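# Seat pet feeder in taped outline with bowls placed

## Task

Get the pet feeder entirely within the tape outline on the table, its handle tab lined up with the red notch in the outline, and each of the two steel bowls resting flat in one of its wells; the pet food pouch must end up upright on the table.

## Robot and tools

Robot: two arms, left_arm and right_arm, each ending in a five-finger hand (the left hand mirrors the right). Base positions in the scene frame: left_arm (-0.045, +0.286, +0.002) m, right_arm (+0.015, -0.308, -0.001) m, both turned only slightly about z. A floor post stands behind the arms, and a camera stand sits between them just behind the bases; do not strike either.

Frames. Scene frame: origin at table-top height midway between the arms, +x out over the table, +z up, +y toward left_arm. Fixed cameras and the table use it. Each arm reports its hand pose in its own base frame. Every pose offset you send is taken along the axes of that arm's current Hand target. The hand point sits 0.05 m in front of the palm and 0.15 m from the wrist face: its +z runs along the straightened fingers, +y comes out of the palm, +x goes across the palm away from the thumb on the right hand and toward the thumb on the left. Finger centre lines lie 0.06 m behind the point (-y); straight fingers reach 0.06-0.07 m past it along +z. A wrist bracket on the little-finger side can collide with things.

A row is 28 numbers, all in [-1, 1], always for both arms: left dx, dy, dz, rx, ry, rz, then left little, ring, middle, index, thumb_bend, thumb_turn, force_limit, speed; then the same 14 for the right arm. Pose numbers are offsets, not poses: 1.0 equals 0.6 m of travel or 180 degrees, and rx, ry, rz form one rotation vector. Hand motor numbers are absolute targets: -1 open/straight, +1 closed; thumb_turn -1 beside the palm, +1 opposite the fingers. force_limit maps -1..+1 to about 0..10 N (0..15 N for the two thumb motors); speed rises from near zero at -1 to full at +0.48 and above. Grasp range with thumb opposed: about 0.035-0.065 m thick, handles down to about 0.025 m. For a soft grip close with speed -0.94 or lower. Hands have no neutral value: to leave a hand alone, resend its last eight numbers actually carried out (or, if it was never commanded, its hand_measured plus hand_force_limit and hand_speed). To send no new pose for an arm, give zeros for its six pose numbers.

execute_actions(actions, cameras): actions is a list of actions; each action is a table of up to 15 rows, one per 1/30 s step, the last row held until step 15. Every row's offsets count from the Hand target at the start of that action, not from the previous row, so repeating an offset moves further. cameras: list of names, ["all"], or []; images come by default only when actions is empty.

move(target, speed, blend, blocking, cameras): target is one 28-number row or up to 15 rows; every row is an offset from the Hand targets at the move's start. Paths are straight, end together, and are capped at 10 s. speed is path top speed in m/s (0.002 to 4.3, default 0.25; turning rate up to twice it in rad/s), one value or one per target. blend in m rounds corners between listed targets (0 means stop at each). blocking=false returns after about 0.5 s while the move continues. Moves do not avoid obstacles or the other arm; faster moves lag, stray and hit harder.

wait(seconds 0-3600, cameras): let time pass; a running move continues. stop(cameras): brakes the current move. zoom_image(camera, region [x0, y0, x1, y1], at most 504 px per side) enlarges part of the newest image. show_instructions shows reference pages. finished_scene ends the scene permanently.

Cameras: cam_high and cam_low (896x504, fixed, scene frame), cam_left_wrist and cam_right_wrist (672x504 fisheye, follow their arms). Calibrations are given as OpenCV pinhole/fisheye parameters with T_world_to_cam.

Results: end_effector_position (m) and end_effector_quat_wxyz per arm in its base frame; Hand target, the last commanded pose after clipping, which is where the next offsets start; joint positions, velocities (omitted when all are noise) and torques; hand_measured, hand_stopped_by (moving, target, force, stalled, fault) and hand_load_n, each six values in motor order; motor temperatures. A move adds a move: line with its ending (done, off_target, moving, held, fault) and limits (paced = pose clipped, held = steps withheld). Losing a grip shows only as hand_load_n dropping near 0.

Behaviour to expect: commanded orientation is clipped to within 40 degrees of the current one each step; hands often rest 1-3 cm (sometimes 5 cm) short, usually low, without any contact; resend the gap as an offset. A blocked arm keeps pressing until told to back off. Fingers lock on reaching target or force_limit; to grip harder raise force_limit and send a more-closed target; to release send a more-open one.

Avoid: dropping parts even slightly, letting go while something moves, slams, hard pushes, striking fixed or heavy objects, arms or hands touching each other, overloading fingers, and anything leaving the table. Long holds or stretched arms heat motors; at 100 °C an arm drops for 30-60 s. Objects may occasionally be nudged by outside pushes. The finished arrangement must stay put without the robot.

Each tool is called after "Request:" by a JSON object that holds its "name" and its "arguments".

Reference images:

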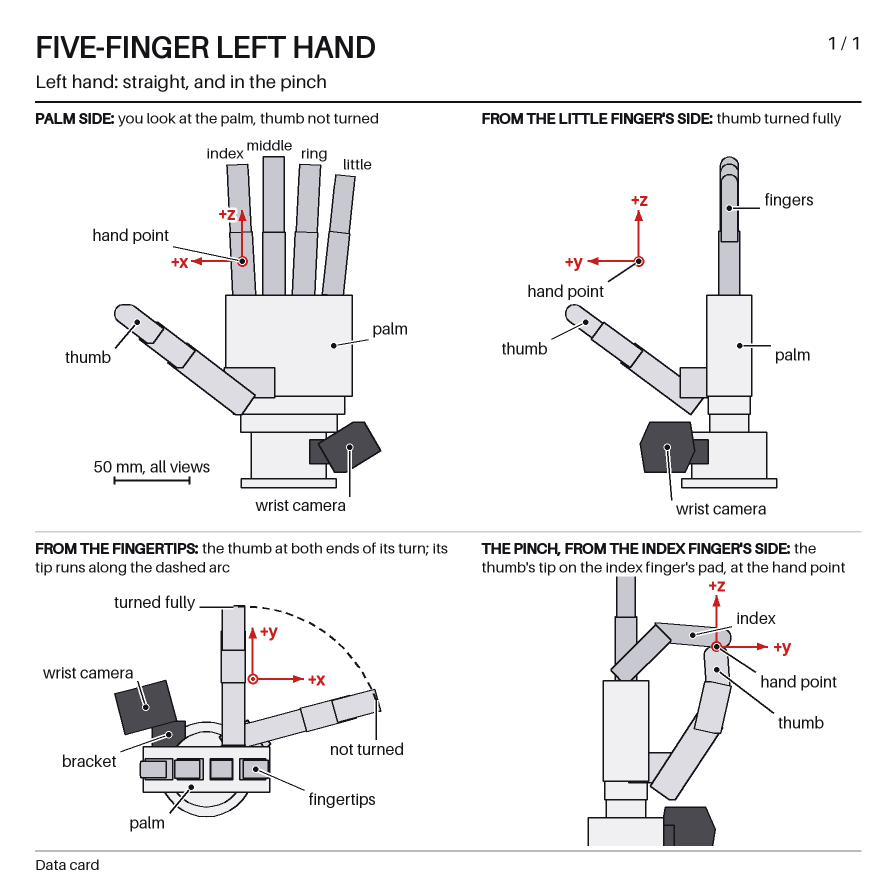

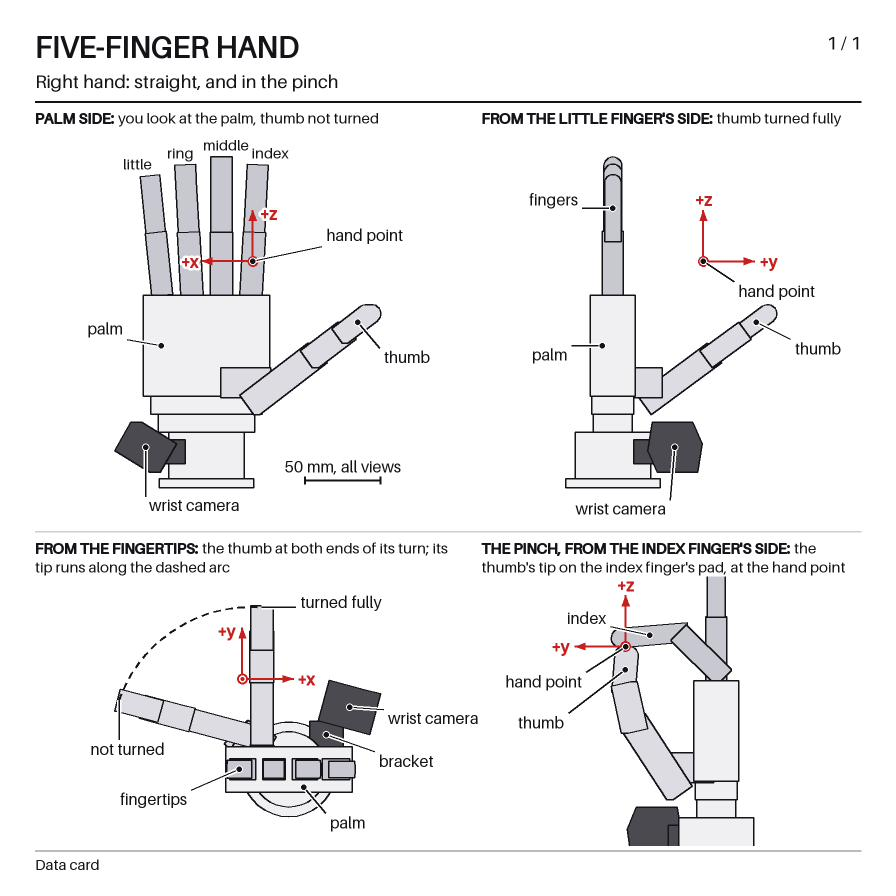

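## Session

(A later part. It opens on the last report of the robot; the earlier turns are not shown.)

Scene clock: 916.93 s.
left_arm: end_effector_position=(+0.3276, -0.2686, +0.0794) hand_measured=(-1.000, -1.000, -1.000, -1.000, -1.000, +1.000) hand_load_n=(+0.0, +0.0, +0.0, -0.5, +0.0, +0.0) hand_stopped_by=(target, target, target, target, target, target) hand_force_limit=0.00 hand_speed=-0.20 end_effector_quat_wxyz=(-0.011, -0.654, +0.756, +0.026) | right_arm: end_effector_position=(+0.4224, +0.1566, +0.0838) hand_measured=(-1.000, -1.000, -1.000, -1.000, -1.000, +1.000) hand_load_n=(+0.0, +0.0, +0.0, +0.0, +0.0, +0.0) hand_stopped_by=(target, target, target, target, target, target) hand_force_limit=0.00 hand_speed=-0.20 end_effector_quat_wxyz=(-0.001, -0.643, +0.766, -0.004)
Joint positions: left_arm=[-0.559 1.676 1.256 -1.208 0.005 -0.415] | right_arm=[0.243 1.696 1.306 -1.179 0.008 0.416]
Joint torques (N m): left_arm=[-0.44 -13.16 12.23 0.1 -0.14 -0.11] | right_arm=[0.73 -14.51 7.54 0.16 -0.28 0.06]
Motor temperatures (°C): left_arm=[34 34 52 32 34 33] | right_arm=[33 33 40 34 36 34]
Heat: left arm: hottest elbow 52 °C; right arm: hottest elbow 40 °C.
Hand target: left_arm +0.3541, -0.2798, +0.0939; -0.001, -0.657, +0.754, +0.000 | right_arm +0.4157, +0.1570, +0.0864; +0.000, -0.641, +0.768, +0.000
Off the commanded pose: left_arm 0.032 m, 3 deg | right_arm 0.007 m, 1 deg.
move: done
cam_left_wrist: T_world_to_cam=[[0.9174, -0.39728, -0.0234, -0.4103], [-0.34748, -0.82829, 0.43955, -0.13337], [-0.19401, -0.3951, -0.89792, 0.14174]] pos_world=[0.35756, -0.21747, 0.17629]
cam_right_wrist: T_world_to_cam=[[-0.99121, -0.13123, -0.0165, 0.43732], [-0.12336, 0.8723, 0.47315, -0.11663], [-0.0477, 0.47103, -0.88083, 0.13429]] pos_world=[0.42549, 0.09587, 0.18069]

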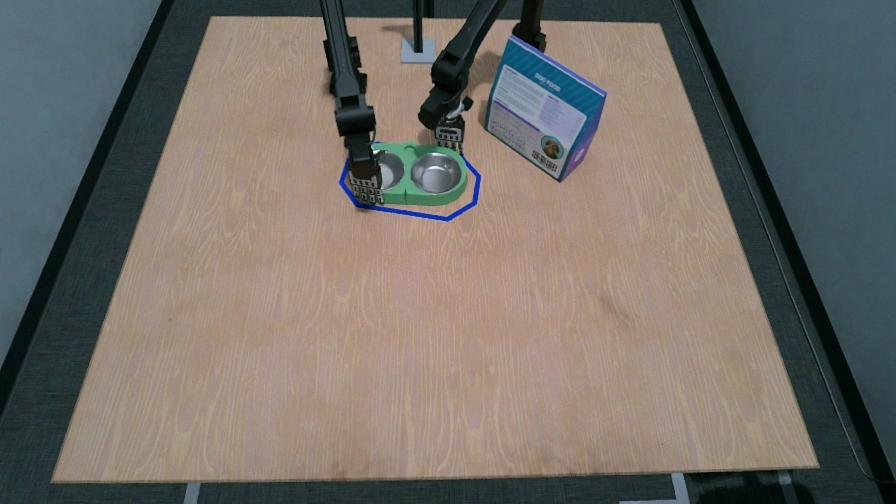

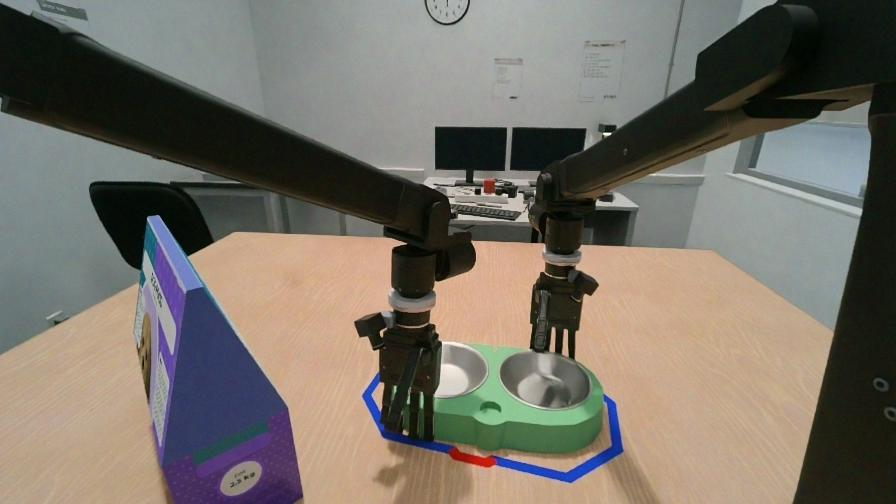

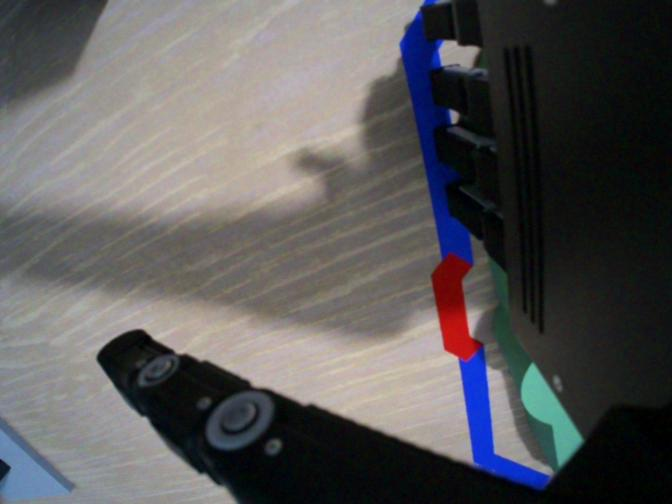

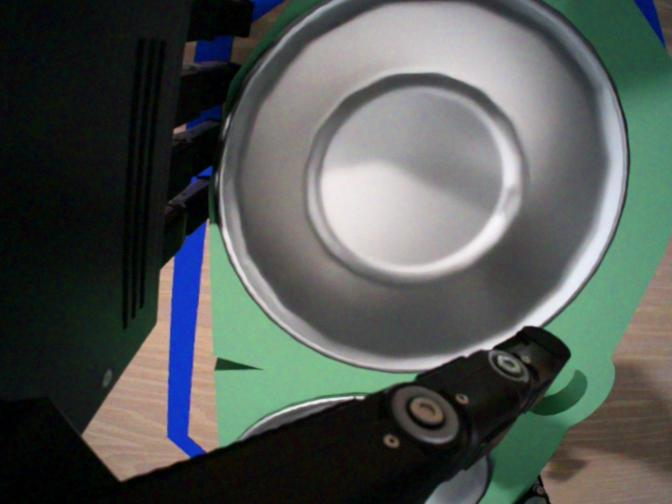

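Request:
{"name": "move", "arguments": {"target": [0,0,0,0,0,0,-1,-1,-1,-1,-1,1,0,-0.2, 0,0.032,0,0,0,0,-1,-1,-1,-1,-1,1,0,-0.2], "speed": [0.05], "cameras": ["cam_high","cam_low","cam_right_wrist","cam_left_wrist"]}}

Request:
{"name": "zoom_image", "arguments": {"camera": "cam_high", "region": [330, 110, 490, 230]}}

Request:
{"name": "zoom_image", "arguments": {"camera": "cam_low", "region": [350, 320, 650, 500]}}

Scene clock: 940.20 s.
left_arm: end_effector_position=(+0.3272, -0.2683, +0.0795) hand_measured=(-1.000, -1.000, -1.000, -1.000, -1.000, +1.000) hand_load_n=(+0.0, -0.5, +0.0, -0.5, -0.5, +0.0) hand_stopped_by=(target, target, target, target, target, target) hand_force_limit=0.00 hand_speed=-0.20 end_effector_quat_wxyz=(-0.011, -0.654, +0.756, +0.027) | right_arm: end_effector_position=(+0.4055, +0.1524, +0.0835) hand_measured=(-1.000, -1.000, -1.000, -1.000, -1.000, +1.000) hand_load_n=(+0.0, +0.0, +0.5, +0.0, +0.0, +0.0) hand_stopped_by=(target, target, target, target, target, target) hand_force_limit=0.00 hand_speed=-0.20 end_effector_quat_wxyz=(-0.003, -0.637, +0.771, -0.005)
Joint positions: left_arm=[-0.559 1.676 1.256 -1.209 0.005 -0.414] | right_arm=[0.243 1.654 1.25 -1.168 0.011 0.431]
Joint torques (N m): left_arm=[-0.26 -13.1 12.22 0.16 -0.15 -0.11] | right_arm=[2.08 -13.74 7.6 0.23 -0.39 0.07]
Heat: left arm: hottest elbow 53 °C; right arm: hottest elbow 40 °C.
Hand target: left_arm +0.3541, -0.2798, +0.0939; -0.001, -0.656, +0.754, +0.000 | right_arm +0.3969, +0.1604, +0.0864; +0.000, -0.641, +0.768, +0.000
Off the commanded pose: left_arm 0.033 m, 3 deg | right_arm 0.012 m, 1 deg.
move: off_target (right_arm)
cam_left_wrist: T_world_to_cam=[[0.91704, -0.39801, -0.0249, -0.4098], [-0.34757, -0.82832, 0.43942, -0.13327], [-0.19551, -0.39431, -0.89794, 0.14258]] pos_world=[0.35736, -0.21727, 0.17639]
cam_right_wrist: T_world_to_cam=[[-0.99317, -0.11575, -0.01482, 0.41832], [-0.10909, 0.87591, 0.46998, -0.12102], [-0.04142, 0.46839, -0.88255, 0.13326]] pos_world=[0.40778, 0.092, 0.18069]

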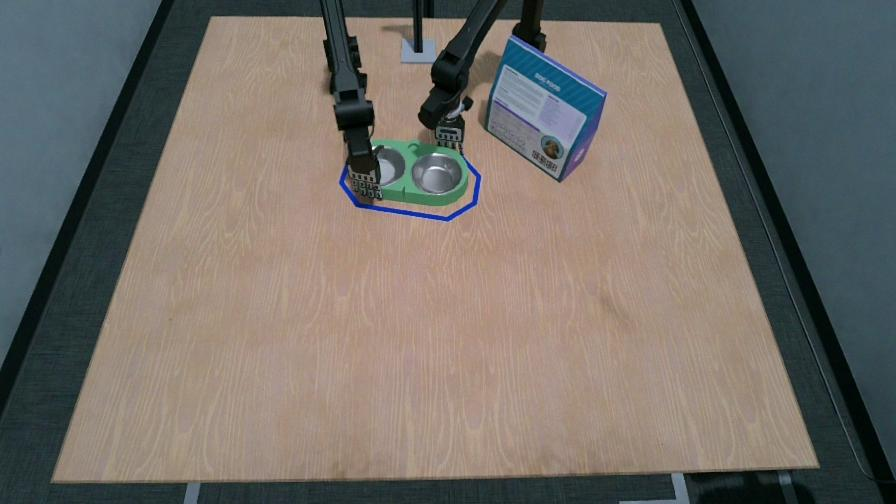

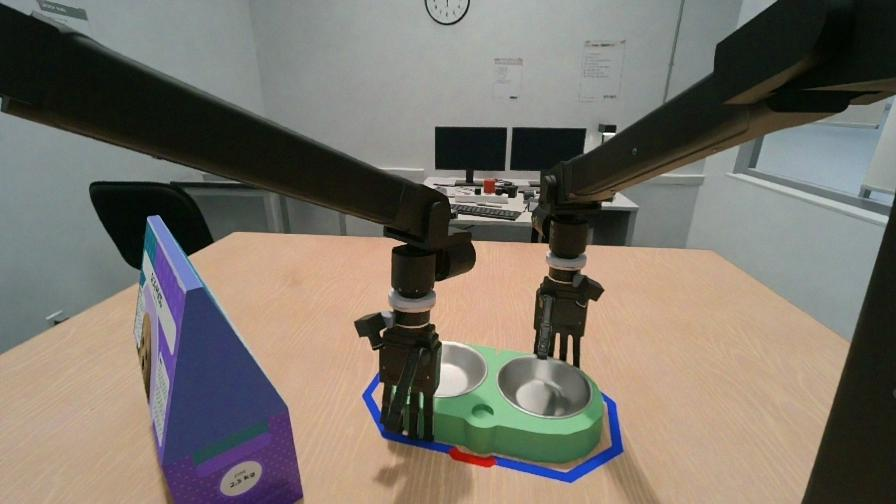

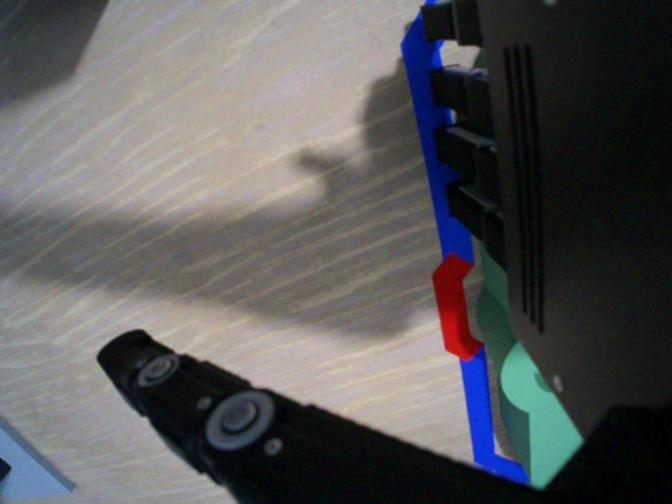

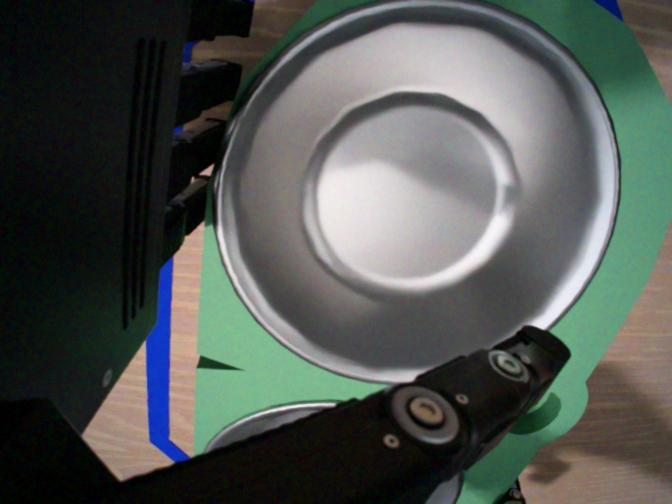

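Scaled by 3.150.

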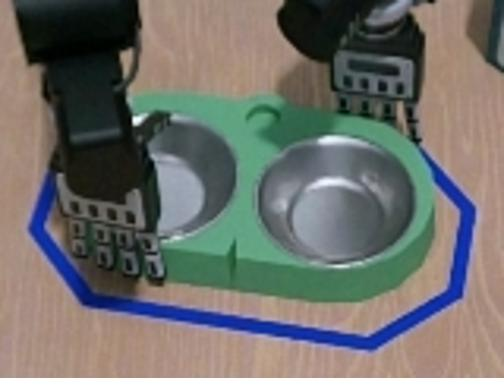

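Scaled by 1.680.

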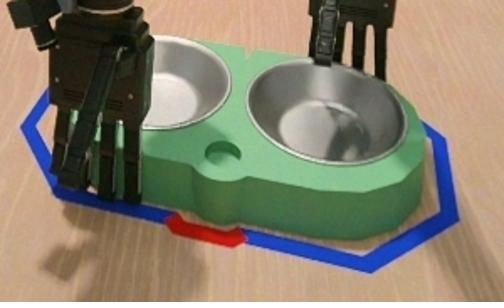

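Request:
{"name": "move", "arguments": {"target": [[0,0.14,0,0,0,0,-1,-1,-1,-1,-1,1,0,-0.2, 0,-0.1,0,0,0,0,-1,-1,-1,-1,-1,1,0,-0.2],[0,0.14,-0.3,0,0,0,-1,-1,-1,-1,-1,1,0,-0.2, 0,-0.1,-0.3,0,0,0,-1,-1,-1,-1,-1,1,0,-0.2]], "speed": [0.1,0.2], "blend": [0.01,0], "cameras": ["cam_high","cam_low","cam_right_wrist","cam_left_wrist"]}}

Request:
{"name": "zoom_image", "arguments": {"camera": "cam_high", "region": [330, 110, 490, 230]}}

Request:
{"name": "zoom_image", "arguments": {"camera": "cam_low", "region": [350, 320, 650, 500]}}

Scene clock: 960.73 s.
left_arm: end_effector_position=(+0.2615, -0.2585, +0.2543) hand_measured=(-1.000, -1.000, -1.000, -1.000, -1.000, +1.000) hand_load_n=(-0.5, +0.0, +0.0, -0.5, +0.0, +0.0) hand_stopped_by=(target, target, target, target, target, target) hand_force_limit=0.00 hand_speed=-0.20 end_effector_quat_wxyz=(-0.008, -0.656, +0.755, +0.023) | right_arm: end_effector_position=(+0.4463, +0.1513, +0.2528) hand_measured=(-1.000, -1.000, -1.000, -1.000, -1.000, +1.000) hand_load_n=(+0.0, +0.0, +0.0, +0.0, +0.0, +0.0) hand_stopped_by=(target, target, target, target, target, target) hand_force_limit=0.00 hand_speed=-0.20 end_effector_quat_wxyz=(-0.013, -0.640, +0.768, +0.005)
Joint positions: left_arm=[-0.625 1.422 1.435 -1.631 0.004 -0.485] | right_arm=[0.219 1.701 1.76 -1.658 0.004 0.4]
Joint torques (N m): left_arm=[-1.55 -11.16 12.49 -0.25 -0.09 -0.19] | right_arm=[0.21 -13.33 13.16 -0.2 -0.14 -0.08]
Heat: left arm: hottest elbow 53 °C; right arm: hottest elbow 39 °C.
Hand target: left_arm +0.2712, -0.2680, +0.2739; -0.001, -0.657, +0.754, +0.000 | right_arm +0.4560, +0.1498, +0.2665; +0.000, -0.641, +0.768, +0.000
Off the commanded pose: left_arm 0.024 m, 3 deg | right_arm 0.017 m, 2 deg.
move: off_target (left_arm, right_arm)
cam_left_wrist: T_world_to_cam=[[0.9192, -0.39354, -0.01437, -0.34336], [-0.34812, -0.82908, 0.43755, -0.2243], [-0.1841, -0.39719, -0.89908, 0.28705]] pos_world=[0.29038, -0.20707, 0.35129]
cam_right_wrist: T_world_to_cam=[[-0.99228, -0.12322, 0.01395, 0.45458], [-0.10195, 0.87466, 0.4739, -0.19905], [-0.07059, 0.46882, -0.88047, 0.29719]] pos_world=[0.45175, 0.09079, 0.34965]

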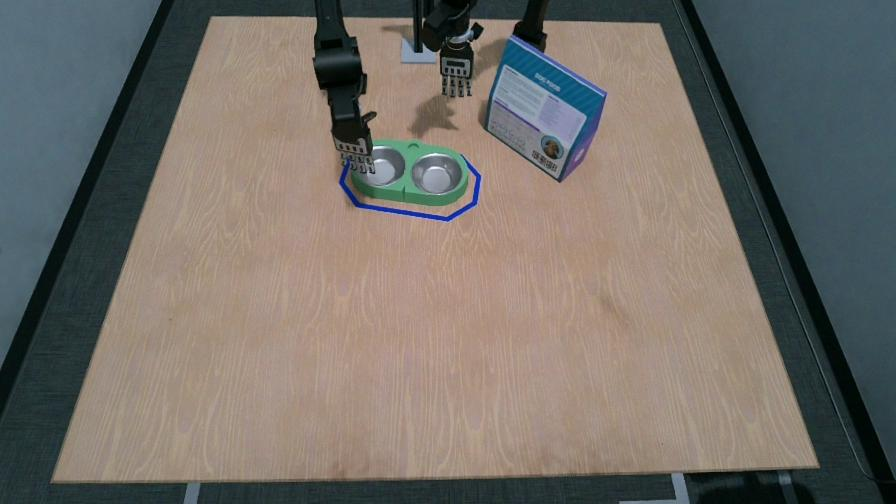

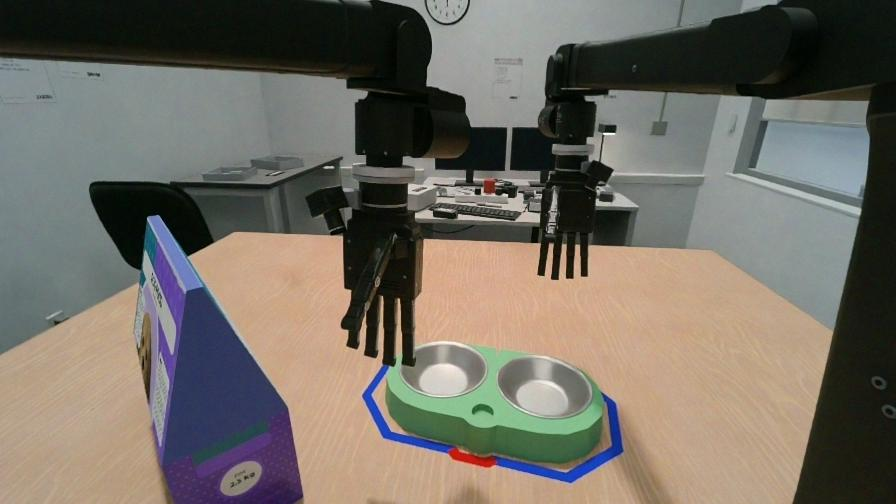

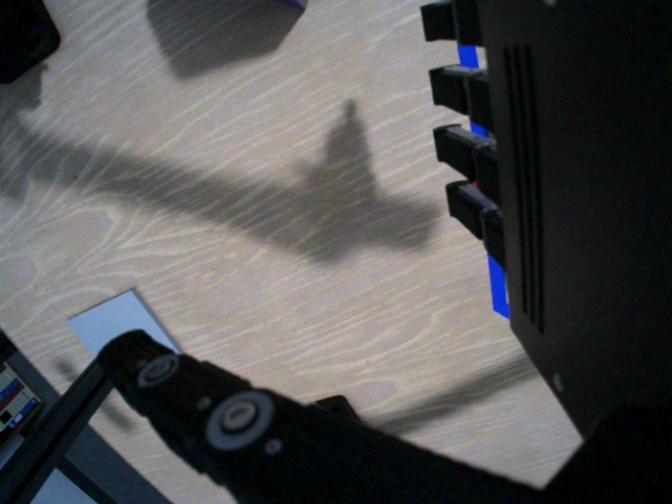

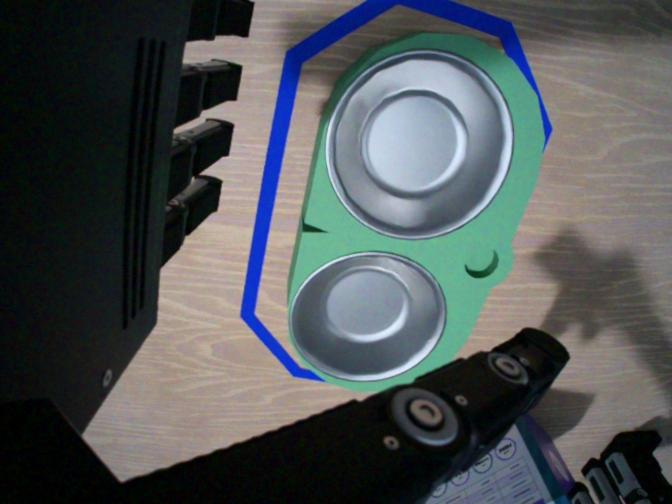

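Scaled by 3.150.

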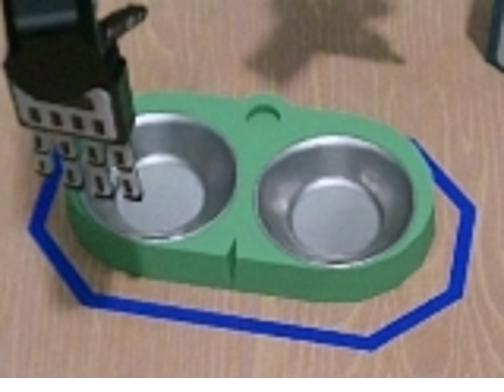

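Scaled by 1.680.

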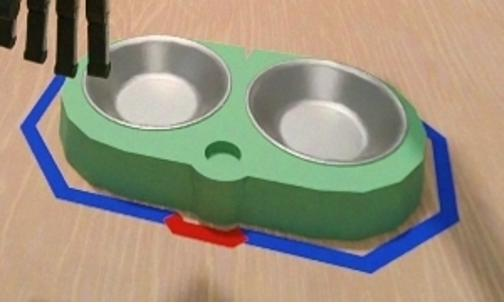

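Request:
{"name": "zoom_image", "arguments": {"camera": "cam_low", "region": [380, 400, 540, 490]}}

Request:
{"name": "zoom_image", "arguments": {"camera": "cam_low", "region": [500, 370, 640, 490]}}

Scaled by 3.150.

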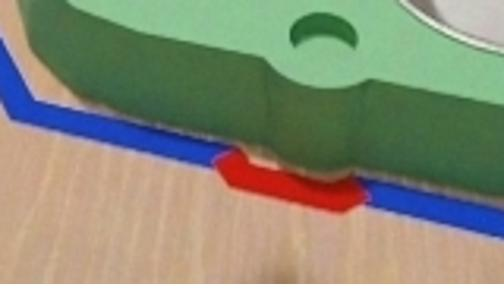

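Scaled by 3.600.

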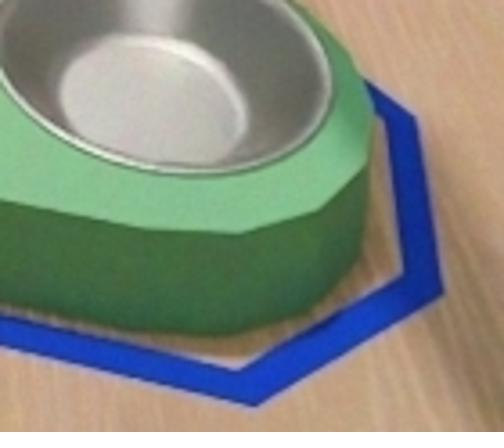

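Request:
{"name": "move", "arguments": {"target": [[0,0,0,0,0,0,-1,-1,-1,-1,-1,1,0,-0.2, 0.4595,0.0118,-0.0225,0,0,0,-1,-1,-1,-1,-1,1,0,-0.2],[0.1532,-0.0207,0,0,0,0,-1,-1,-1,-1,-1,1,0,-0.2, 0.4595,0.0118,-0.0225,0,0,0,-1,-1,-1,-1,-1,1,0,-0.2],[0.1532,-0.0207,0.25,0,0,0,-1,-1,-1,-1,-1,1,0,-0.2, 0.4595,0.0118,-0.0225,0,0,0,-1,-1,-1,-1,-1,1,0,-0.2]], "speed": [0.25,0.2,0.15], "cameras": ["cam_high","cam_low","cam_right_wrist","cam_left_wrist"]}}

Request:
{"name": "zoom_image", "arguments": {"camera": "cam_high", "region": [330, 120, 490, 230]}}

Request:
{"name": "zoom_image", "arguments": {"camera": "cam_low", "region": [350, 320, 650, 500]}}

Scene clock: 1007.53 s.
left_arm: end_effector_position=(+0.2696, -0.3593, +0.1283) hand_measured=(-1.000, -1.000, -1.000, -1.000, -1.000, +1.000) hand_load_n=(+0.0, +0.0, +0.0, +0.0, +0.0, -0.5) hand_stopped_by=(target, target, target, target, target, target) hand_force_limit=0.00 hand_speed=-0.20 end_effector_quat_wxyz=(-0.002, -0.654, +0.756, +0.000) | right_arm: end_effector_position=(+0.3984, -0.1197, +0.2719) hand_measured=(-1.000, -1.000, -1.000, -1.000, -1.000, +1.000) hand_load_n=(+0.0, +0.0, +0.0, +0.0, +0.0, +0.0) hand_stopped_by=(target, target, target, target, target, target) hand_force_limit=0.00 hand_speed=-0.20 end_effector_quat_wxyz=(-0.005, -0.637, +0.771, +0.004)
Joint positions: left_arm=[-0.788 1.621 1.332 -1.282 0.005 -0.643] | right_arm=[-0.34 1.603 1.689 -1.667 0.004 -0.151]
Joint torques (N m): left_arm=[-1.26 -13.33 7.56 0.42 -0.12 -0.2] | right_arm=[0.85 -12.51 11.17 -0.21 -0.11 -0.09]
Heat: left arm: hottest elbow 53 °C; right arm: hottest elbow 41 °C.
Hand target: left_arm +0.2705, -0.3609, +0.1240; -0.001, -0.656, +0.754, +0.000 | right_arm +0.3998, -0.1203, +0.2801; +0.000, -0.641, +0.768, +0.000
Off the commanded pose: left_arm 0.005 m, 0 deg | right_arm 0.008 m, 1 deg.
move: done
cam_left_wrist: T_world_to_cam=[[0.9171, -0.3975, 0.03031, -0.39894], [-0.36823, -0.81552, 0.44648, -0.2408], [-0.15276, -0.42063, -0.89428, 0.11782]] pos_world=[0.2952, -0.30539, 0.22496]
cam_right_wrist: T_world_to_cam=[[-0.99333, -0.11529, -0.00209, 0.37917], [-0.1021, 0.87096, 0.48063, 0.02182], [-0.05359, 0.47764, -0.87692, 0.43107]] pos_world=[0.40197, -0.18119, 0.36832]

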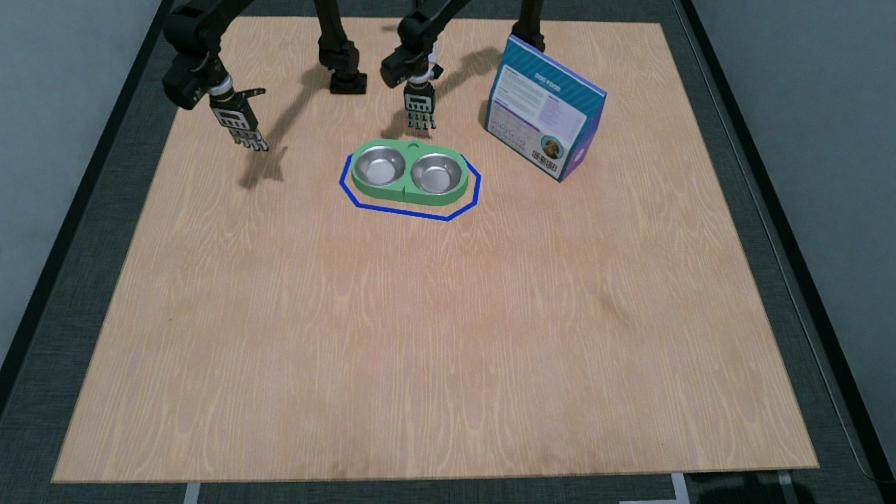

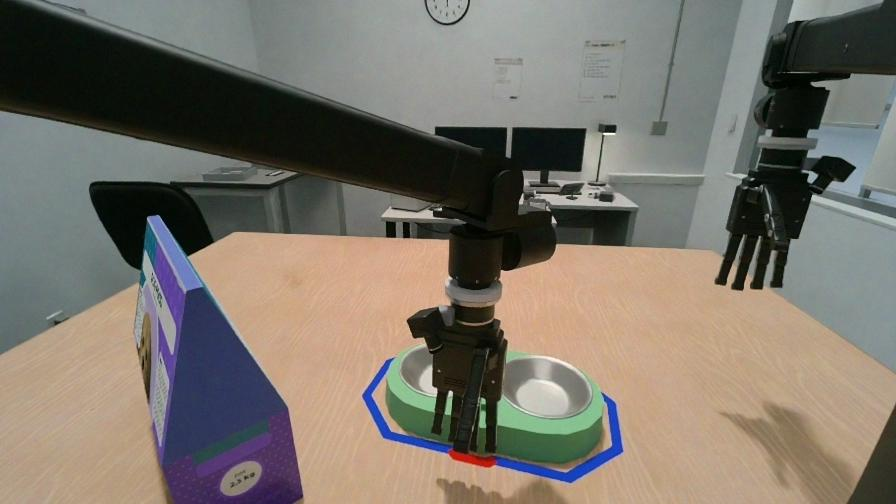

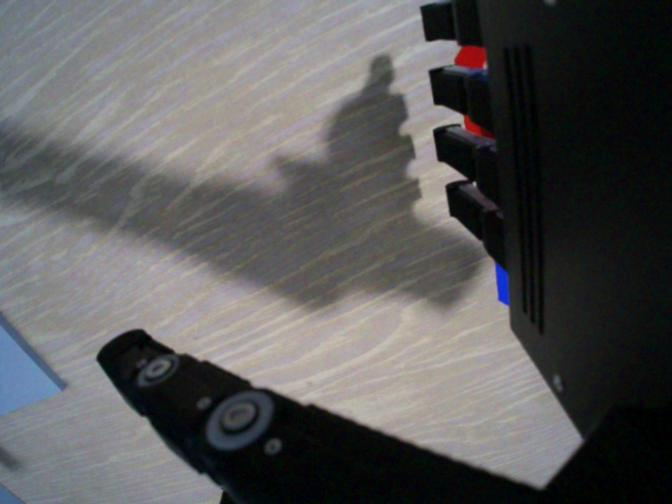

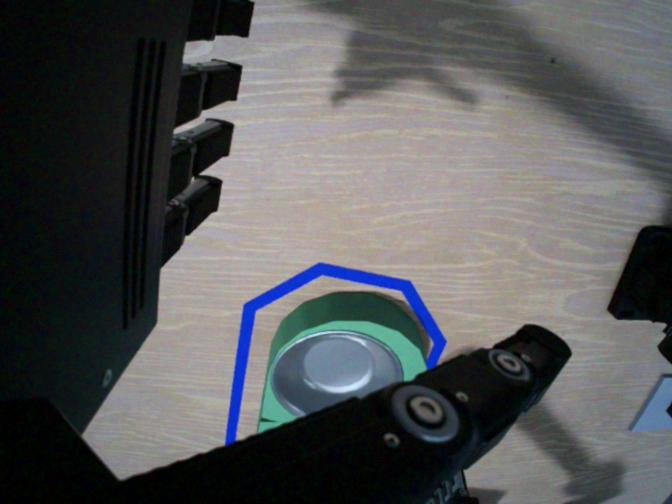

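Scaled by 3.150.

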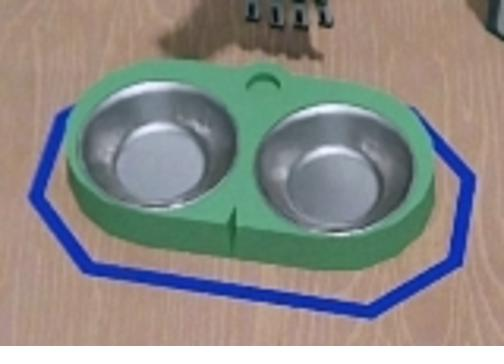

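Scaled by 1.680.

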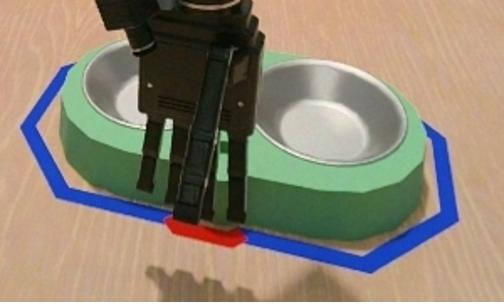

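Request:
{"name": "move", "arguments": {"target": [[0.012,0,0.062,0,0,0,-1,-1,-1,-1,-1,1,0,-0.2, 0,0,0,0,0,0,-1,-1,-1,-1,-1,1,0,-0.2],[0.012,-0.085,0.062,0,0,0,-1,-1,-1,-1,-1,1,0,-0.2, 0,0,0,0,0,0,-1,-1,-1,-1,-1,1,0,-0.2]], "speed": [0.12,0.06], "cameras": ["cam_high","cam_low","cam_left_wrist"]}}

Request:
{"name": "zoom_image", "arguments": {"camera": "cam_high", "region": [330, 120, 490, 230]}}

Request:
{"name": "zoom_image", "arguments": {"camera": "cam_low", "region": [350, 320, 650, 500]}}

Scene clock: 1040.67 s.
left_arm: end_effector_position=(+0.3021, -0.3653, +0.0777) hand_measured=(-1.000, -1.000, -1.000, -1.000, -1.000, +1.000) hand_load_n=(+0.0, +0.0, -0.5, +0.0, -0.5, +0.0) hand_stopped_by=(target, target, target, target, target, target) hand_force_limit=0.00 hand_speed=-0.20 end_effector_quat_wxyz=(-0.004, -0.656, +0.754, +0.014) | right_arm: end_effector_position=(+0.3984, -0.1197, +0.2719) hand_measured=(-1.000, -1.000, -1.000, -1.000, -1.000, +1.000) hand_load_n=(+0.0, +0.0, +0.0, +0.0, -0.5, +0.0) hand_stopped_by=(target, target, target, target, target, target) hand_force_limit=0.00 hand_speed=-0.20 end_effector_quat_wxyz=(-0.005, -0.637, +0.771, +0.004)
Joint positions: left_arm=[-0.75 1.751 1.358 -1.207 0.005 -0.612] | right_arm=[-0.34 1.603 1.689 -1.667 0.004 -0.151]
Joint torques (N m): left_arm=[-0.44 -13.45 11.59 -0.05 -0.14 -0.05] | right_arm=[0.73 -12.51 11.15 -0.21 -0.12 -0.09]
Motor temperatures (°C): left_arm=[34 34 47 32 34 33] | right_arm=[33 34 42 34 36 34]
Heat: left arm: hottest elbow 47 °C; right arm: hottest elbow 42 °C.
Hand target: left_arm +0.3199, -0.3751, +0.0867; -0.001, -0.656, +0.754, +0.000 | right_arm +0.3998, -0.1203, +0.2801; +0.000, -0.641, +0.768, +0.000
Off the commanded pose: left_arm 0.022 m, 2 deg | right_arm 0.008 m, 1 deg.
move: off_target (left_arm)
cam_left_wrist: T_world_to_cam=[[0.91984, -0.39226, 0.00428, -0.42637], [-0.35431, -0.82606, 0.43827, -0.2186], [-0.16838, -0.40466, -0.89883, 0.08587]] pos_world=[0.3292, -0.31308, 0.17482]

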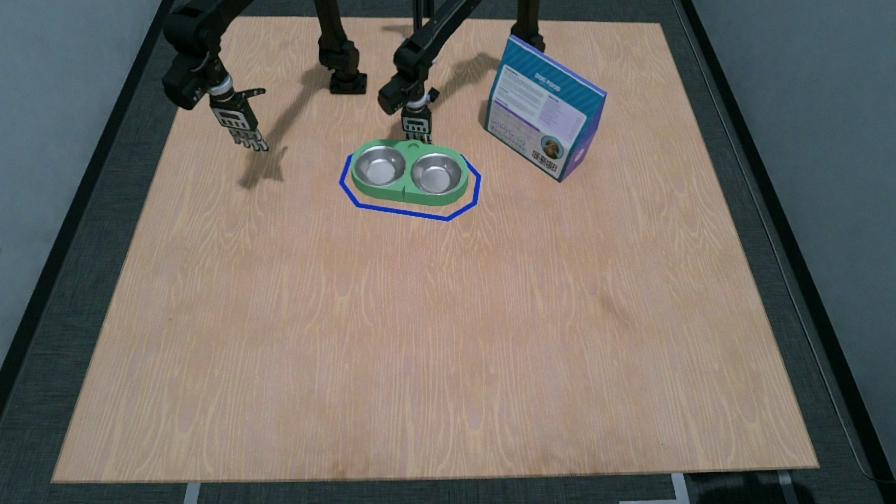

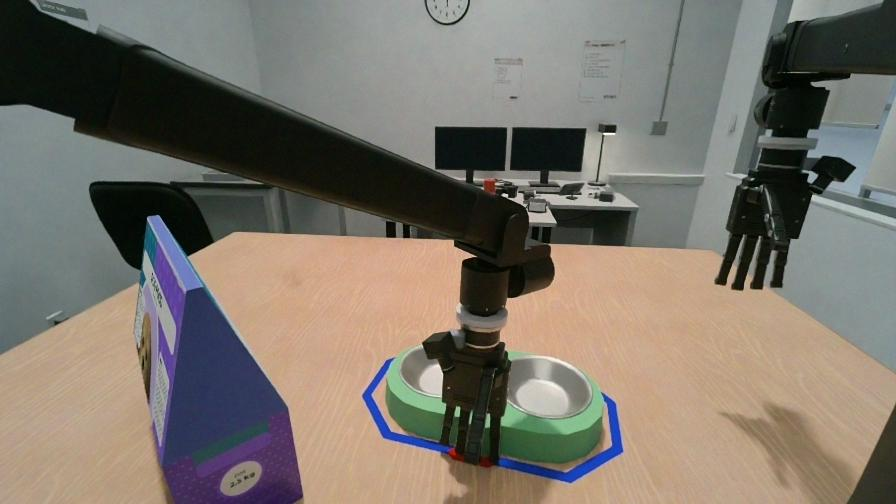

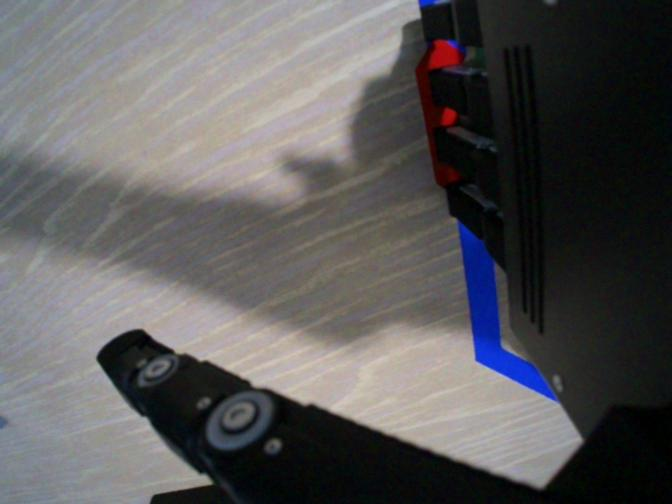

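Scaled by 3.150.

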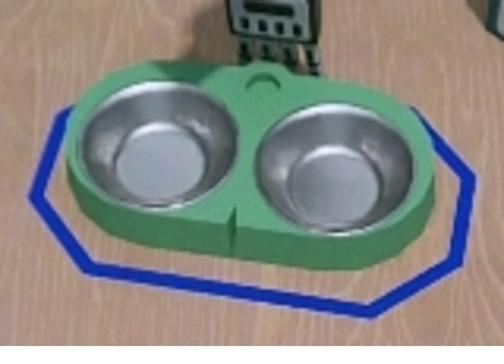

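Scaled by 1.680.

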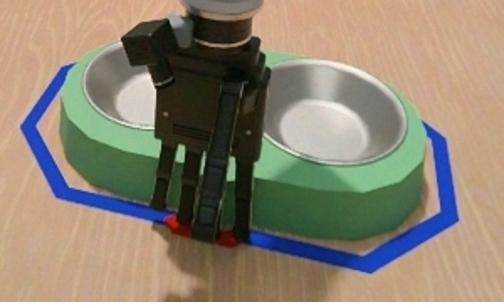

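Request:
{"name": "move", "arguments": {"target": [0,-0.04,-0.005,0,0,0,-1,-1,-1,-1,-1,1,0,-0.2, 0,0,0,0,0,0,-1,-1,-1,-1,-1,1,0,-0.2], "speed": [0.05], "cameras": ["cam_high","cam_low"]}}

Request:
{"name": "zoom_image", "arguments": {"camera": "cam_high", "region": [330, 120, 490, 230]}}

Request:
{"name": "zoom_image", "arguments": {"camera": "cam_low", "region": [350, 320, 650, 500]}}

Scene clock: 1051.83 s.
left_arm: end_effector_position=(+0.3181, -0.3675, +0.0787) hand_measured=(-1.000, -1.000, -1.000, -1.000, -1.000, +1.000) hand_load_n=(+0.0, +0.0, -1.0, +0.0, +0.0, +0.0) hand_stopped_by=(target, target, target, target, target, target) hand_force_limit=0.00 hand_speed=-0.20 end_effector_quat_wxyz=(-0.006, -0.653, +0.757, +0.023) | right_arm: end_effector_position=(+0.3984, -0.1197, +0.2719) hand_measured=(-1.000, -1.000, -1.000, -1.000, -1.000, +1.000) hand_load_n=(+0.0, +0.0, +0.0, +0.0, +0.0, +0.0) hand_stopped_by=(target, target, target, target, target, target) hand_force_limit=0.00 hand_speed=-0.20 end_effector_quat_wxyz=(-0.005, -0.637, +0.771, +0.004)
Joint positions: left_arm=[-0.733 1.795 1.421 -1.243 0.006 -0.585] | right_arm=[-0.34 1.603 1.689 -1.667 0.004 -0.151]
Joint torques (N m): left_arm=[0.21 -13.68 12.29 0.16 -0.2 -0.06] | right_arm=[0.73 -12.57 11.18 -0.21 -0.11 -0.09]
Heat: left arm: hottest elbow 48 °C; right arm: hottest elbow 42 °C.
Hand target: left_arm +0.3438, -0.3785, +0.0897; -0.001, -0.656, +0.754, +0.000 | right_arm +0.3998, -0.1203, +0.2801; +0.000, -0.641, +0.768, +0.000
Off the commanded pose: left_arm 0.030 m, 3 deg | right_arm 0.008 m, 1 deg.
move: off_target (left_arm)

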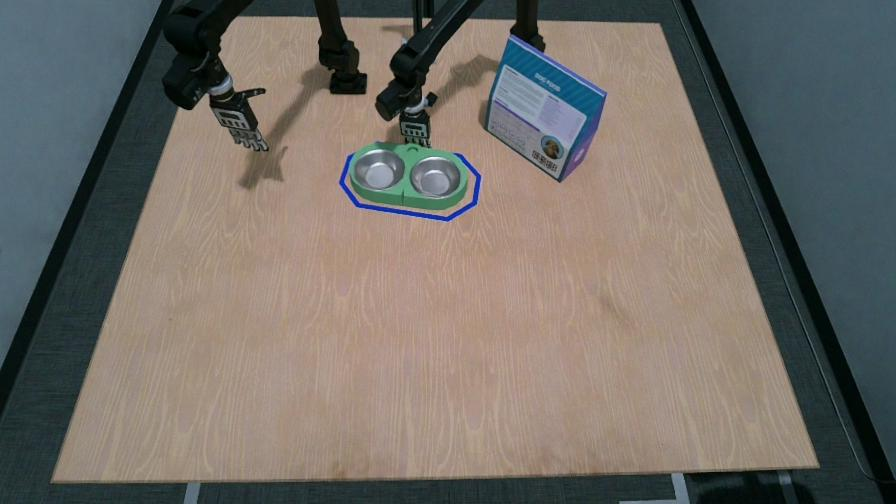

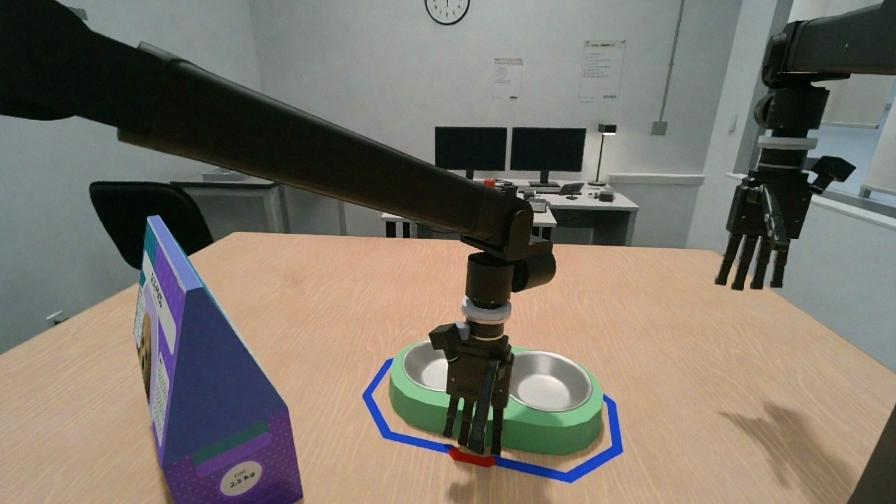

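Scaled by 3.150.

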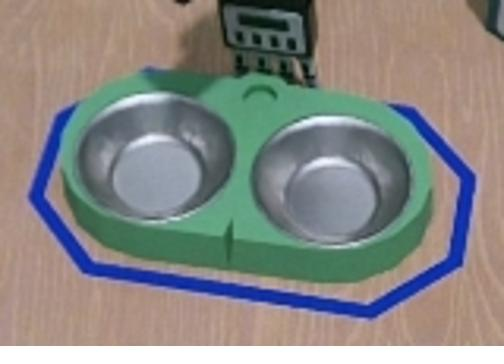

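Scaled by 1.680.

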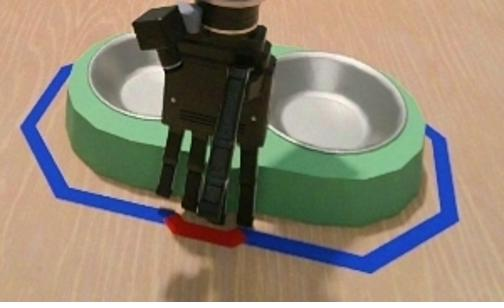

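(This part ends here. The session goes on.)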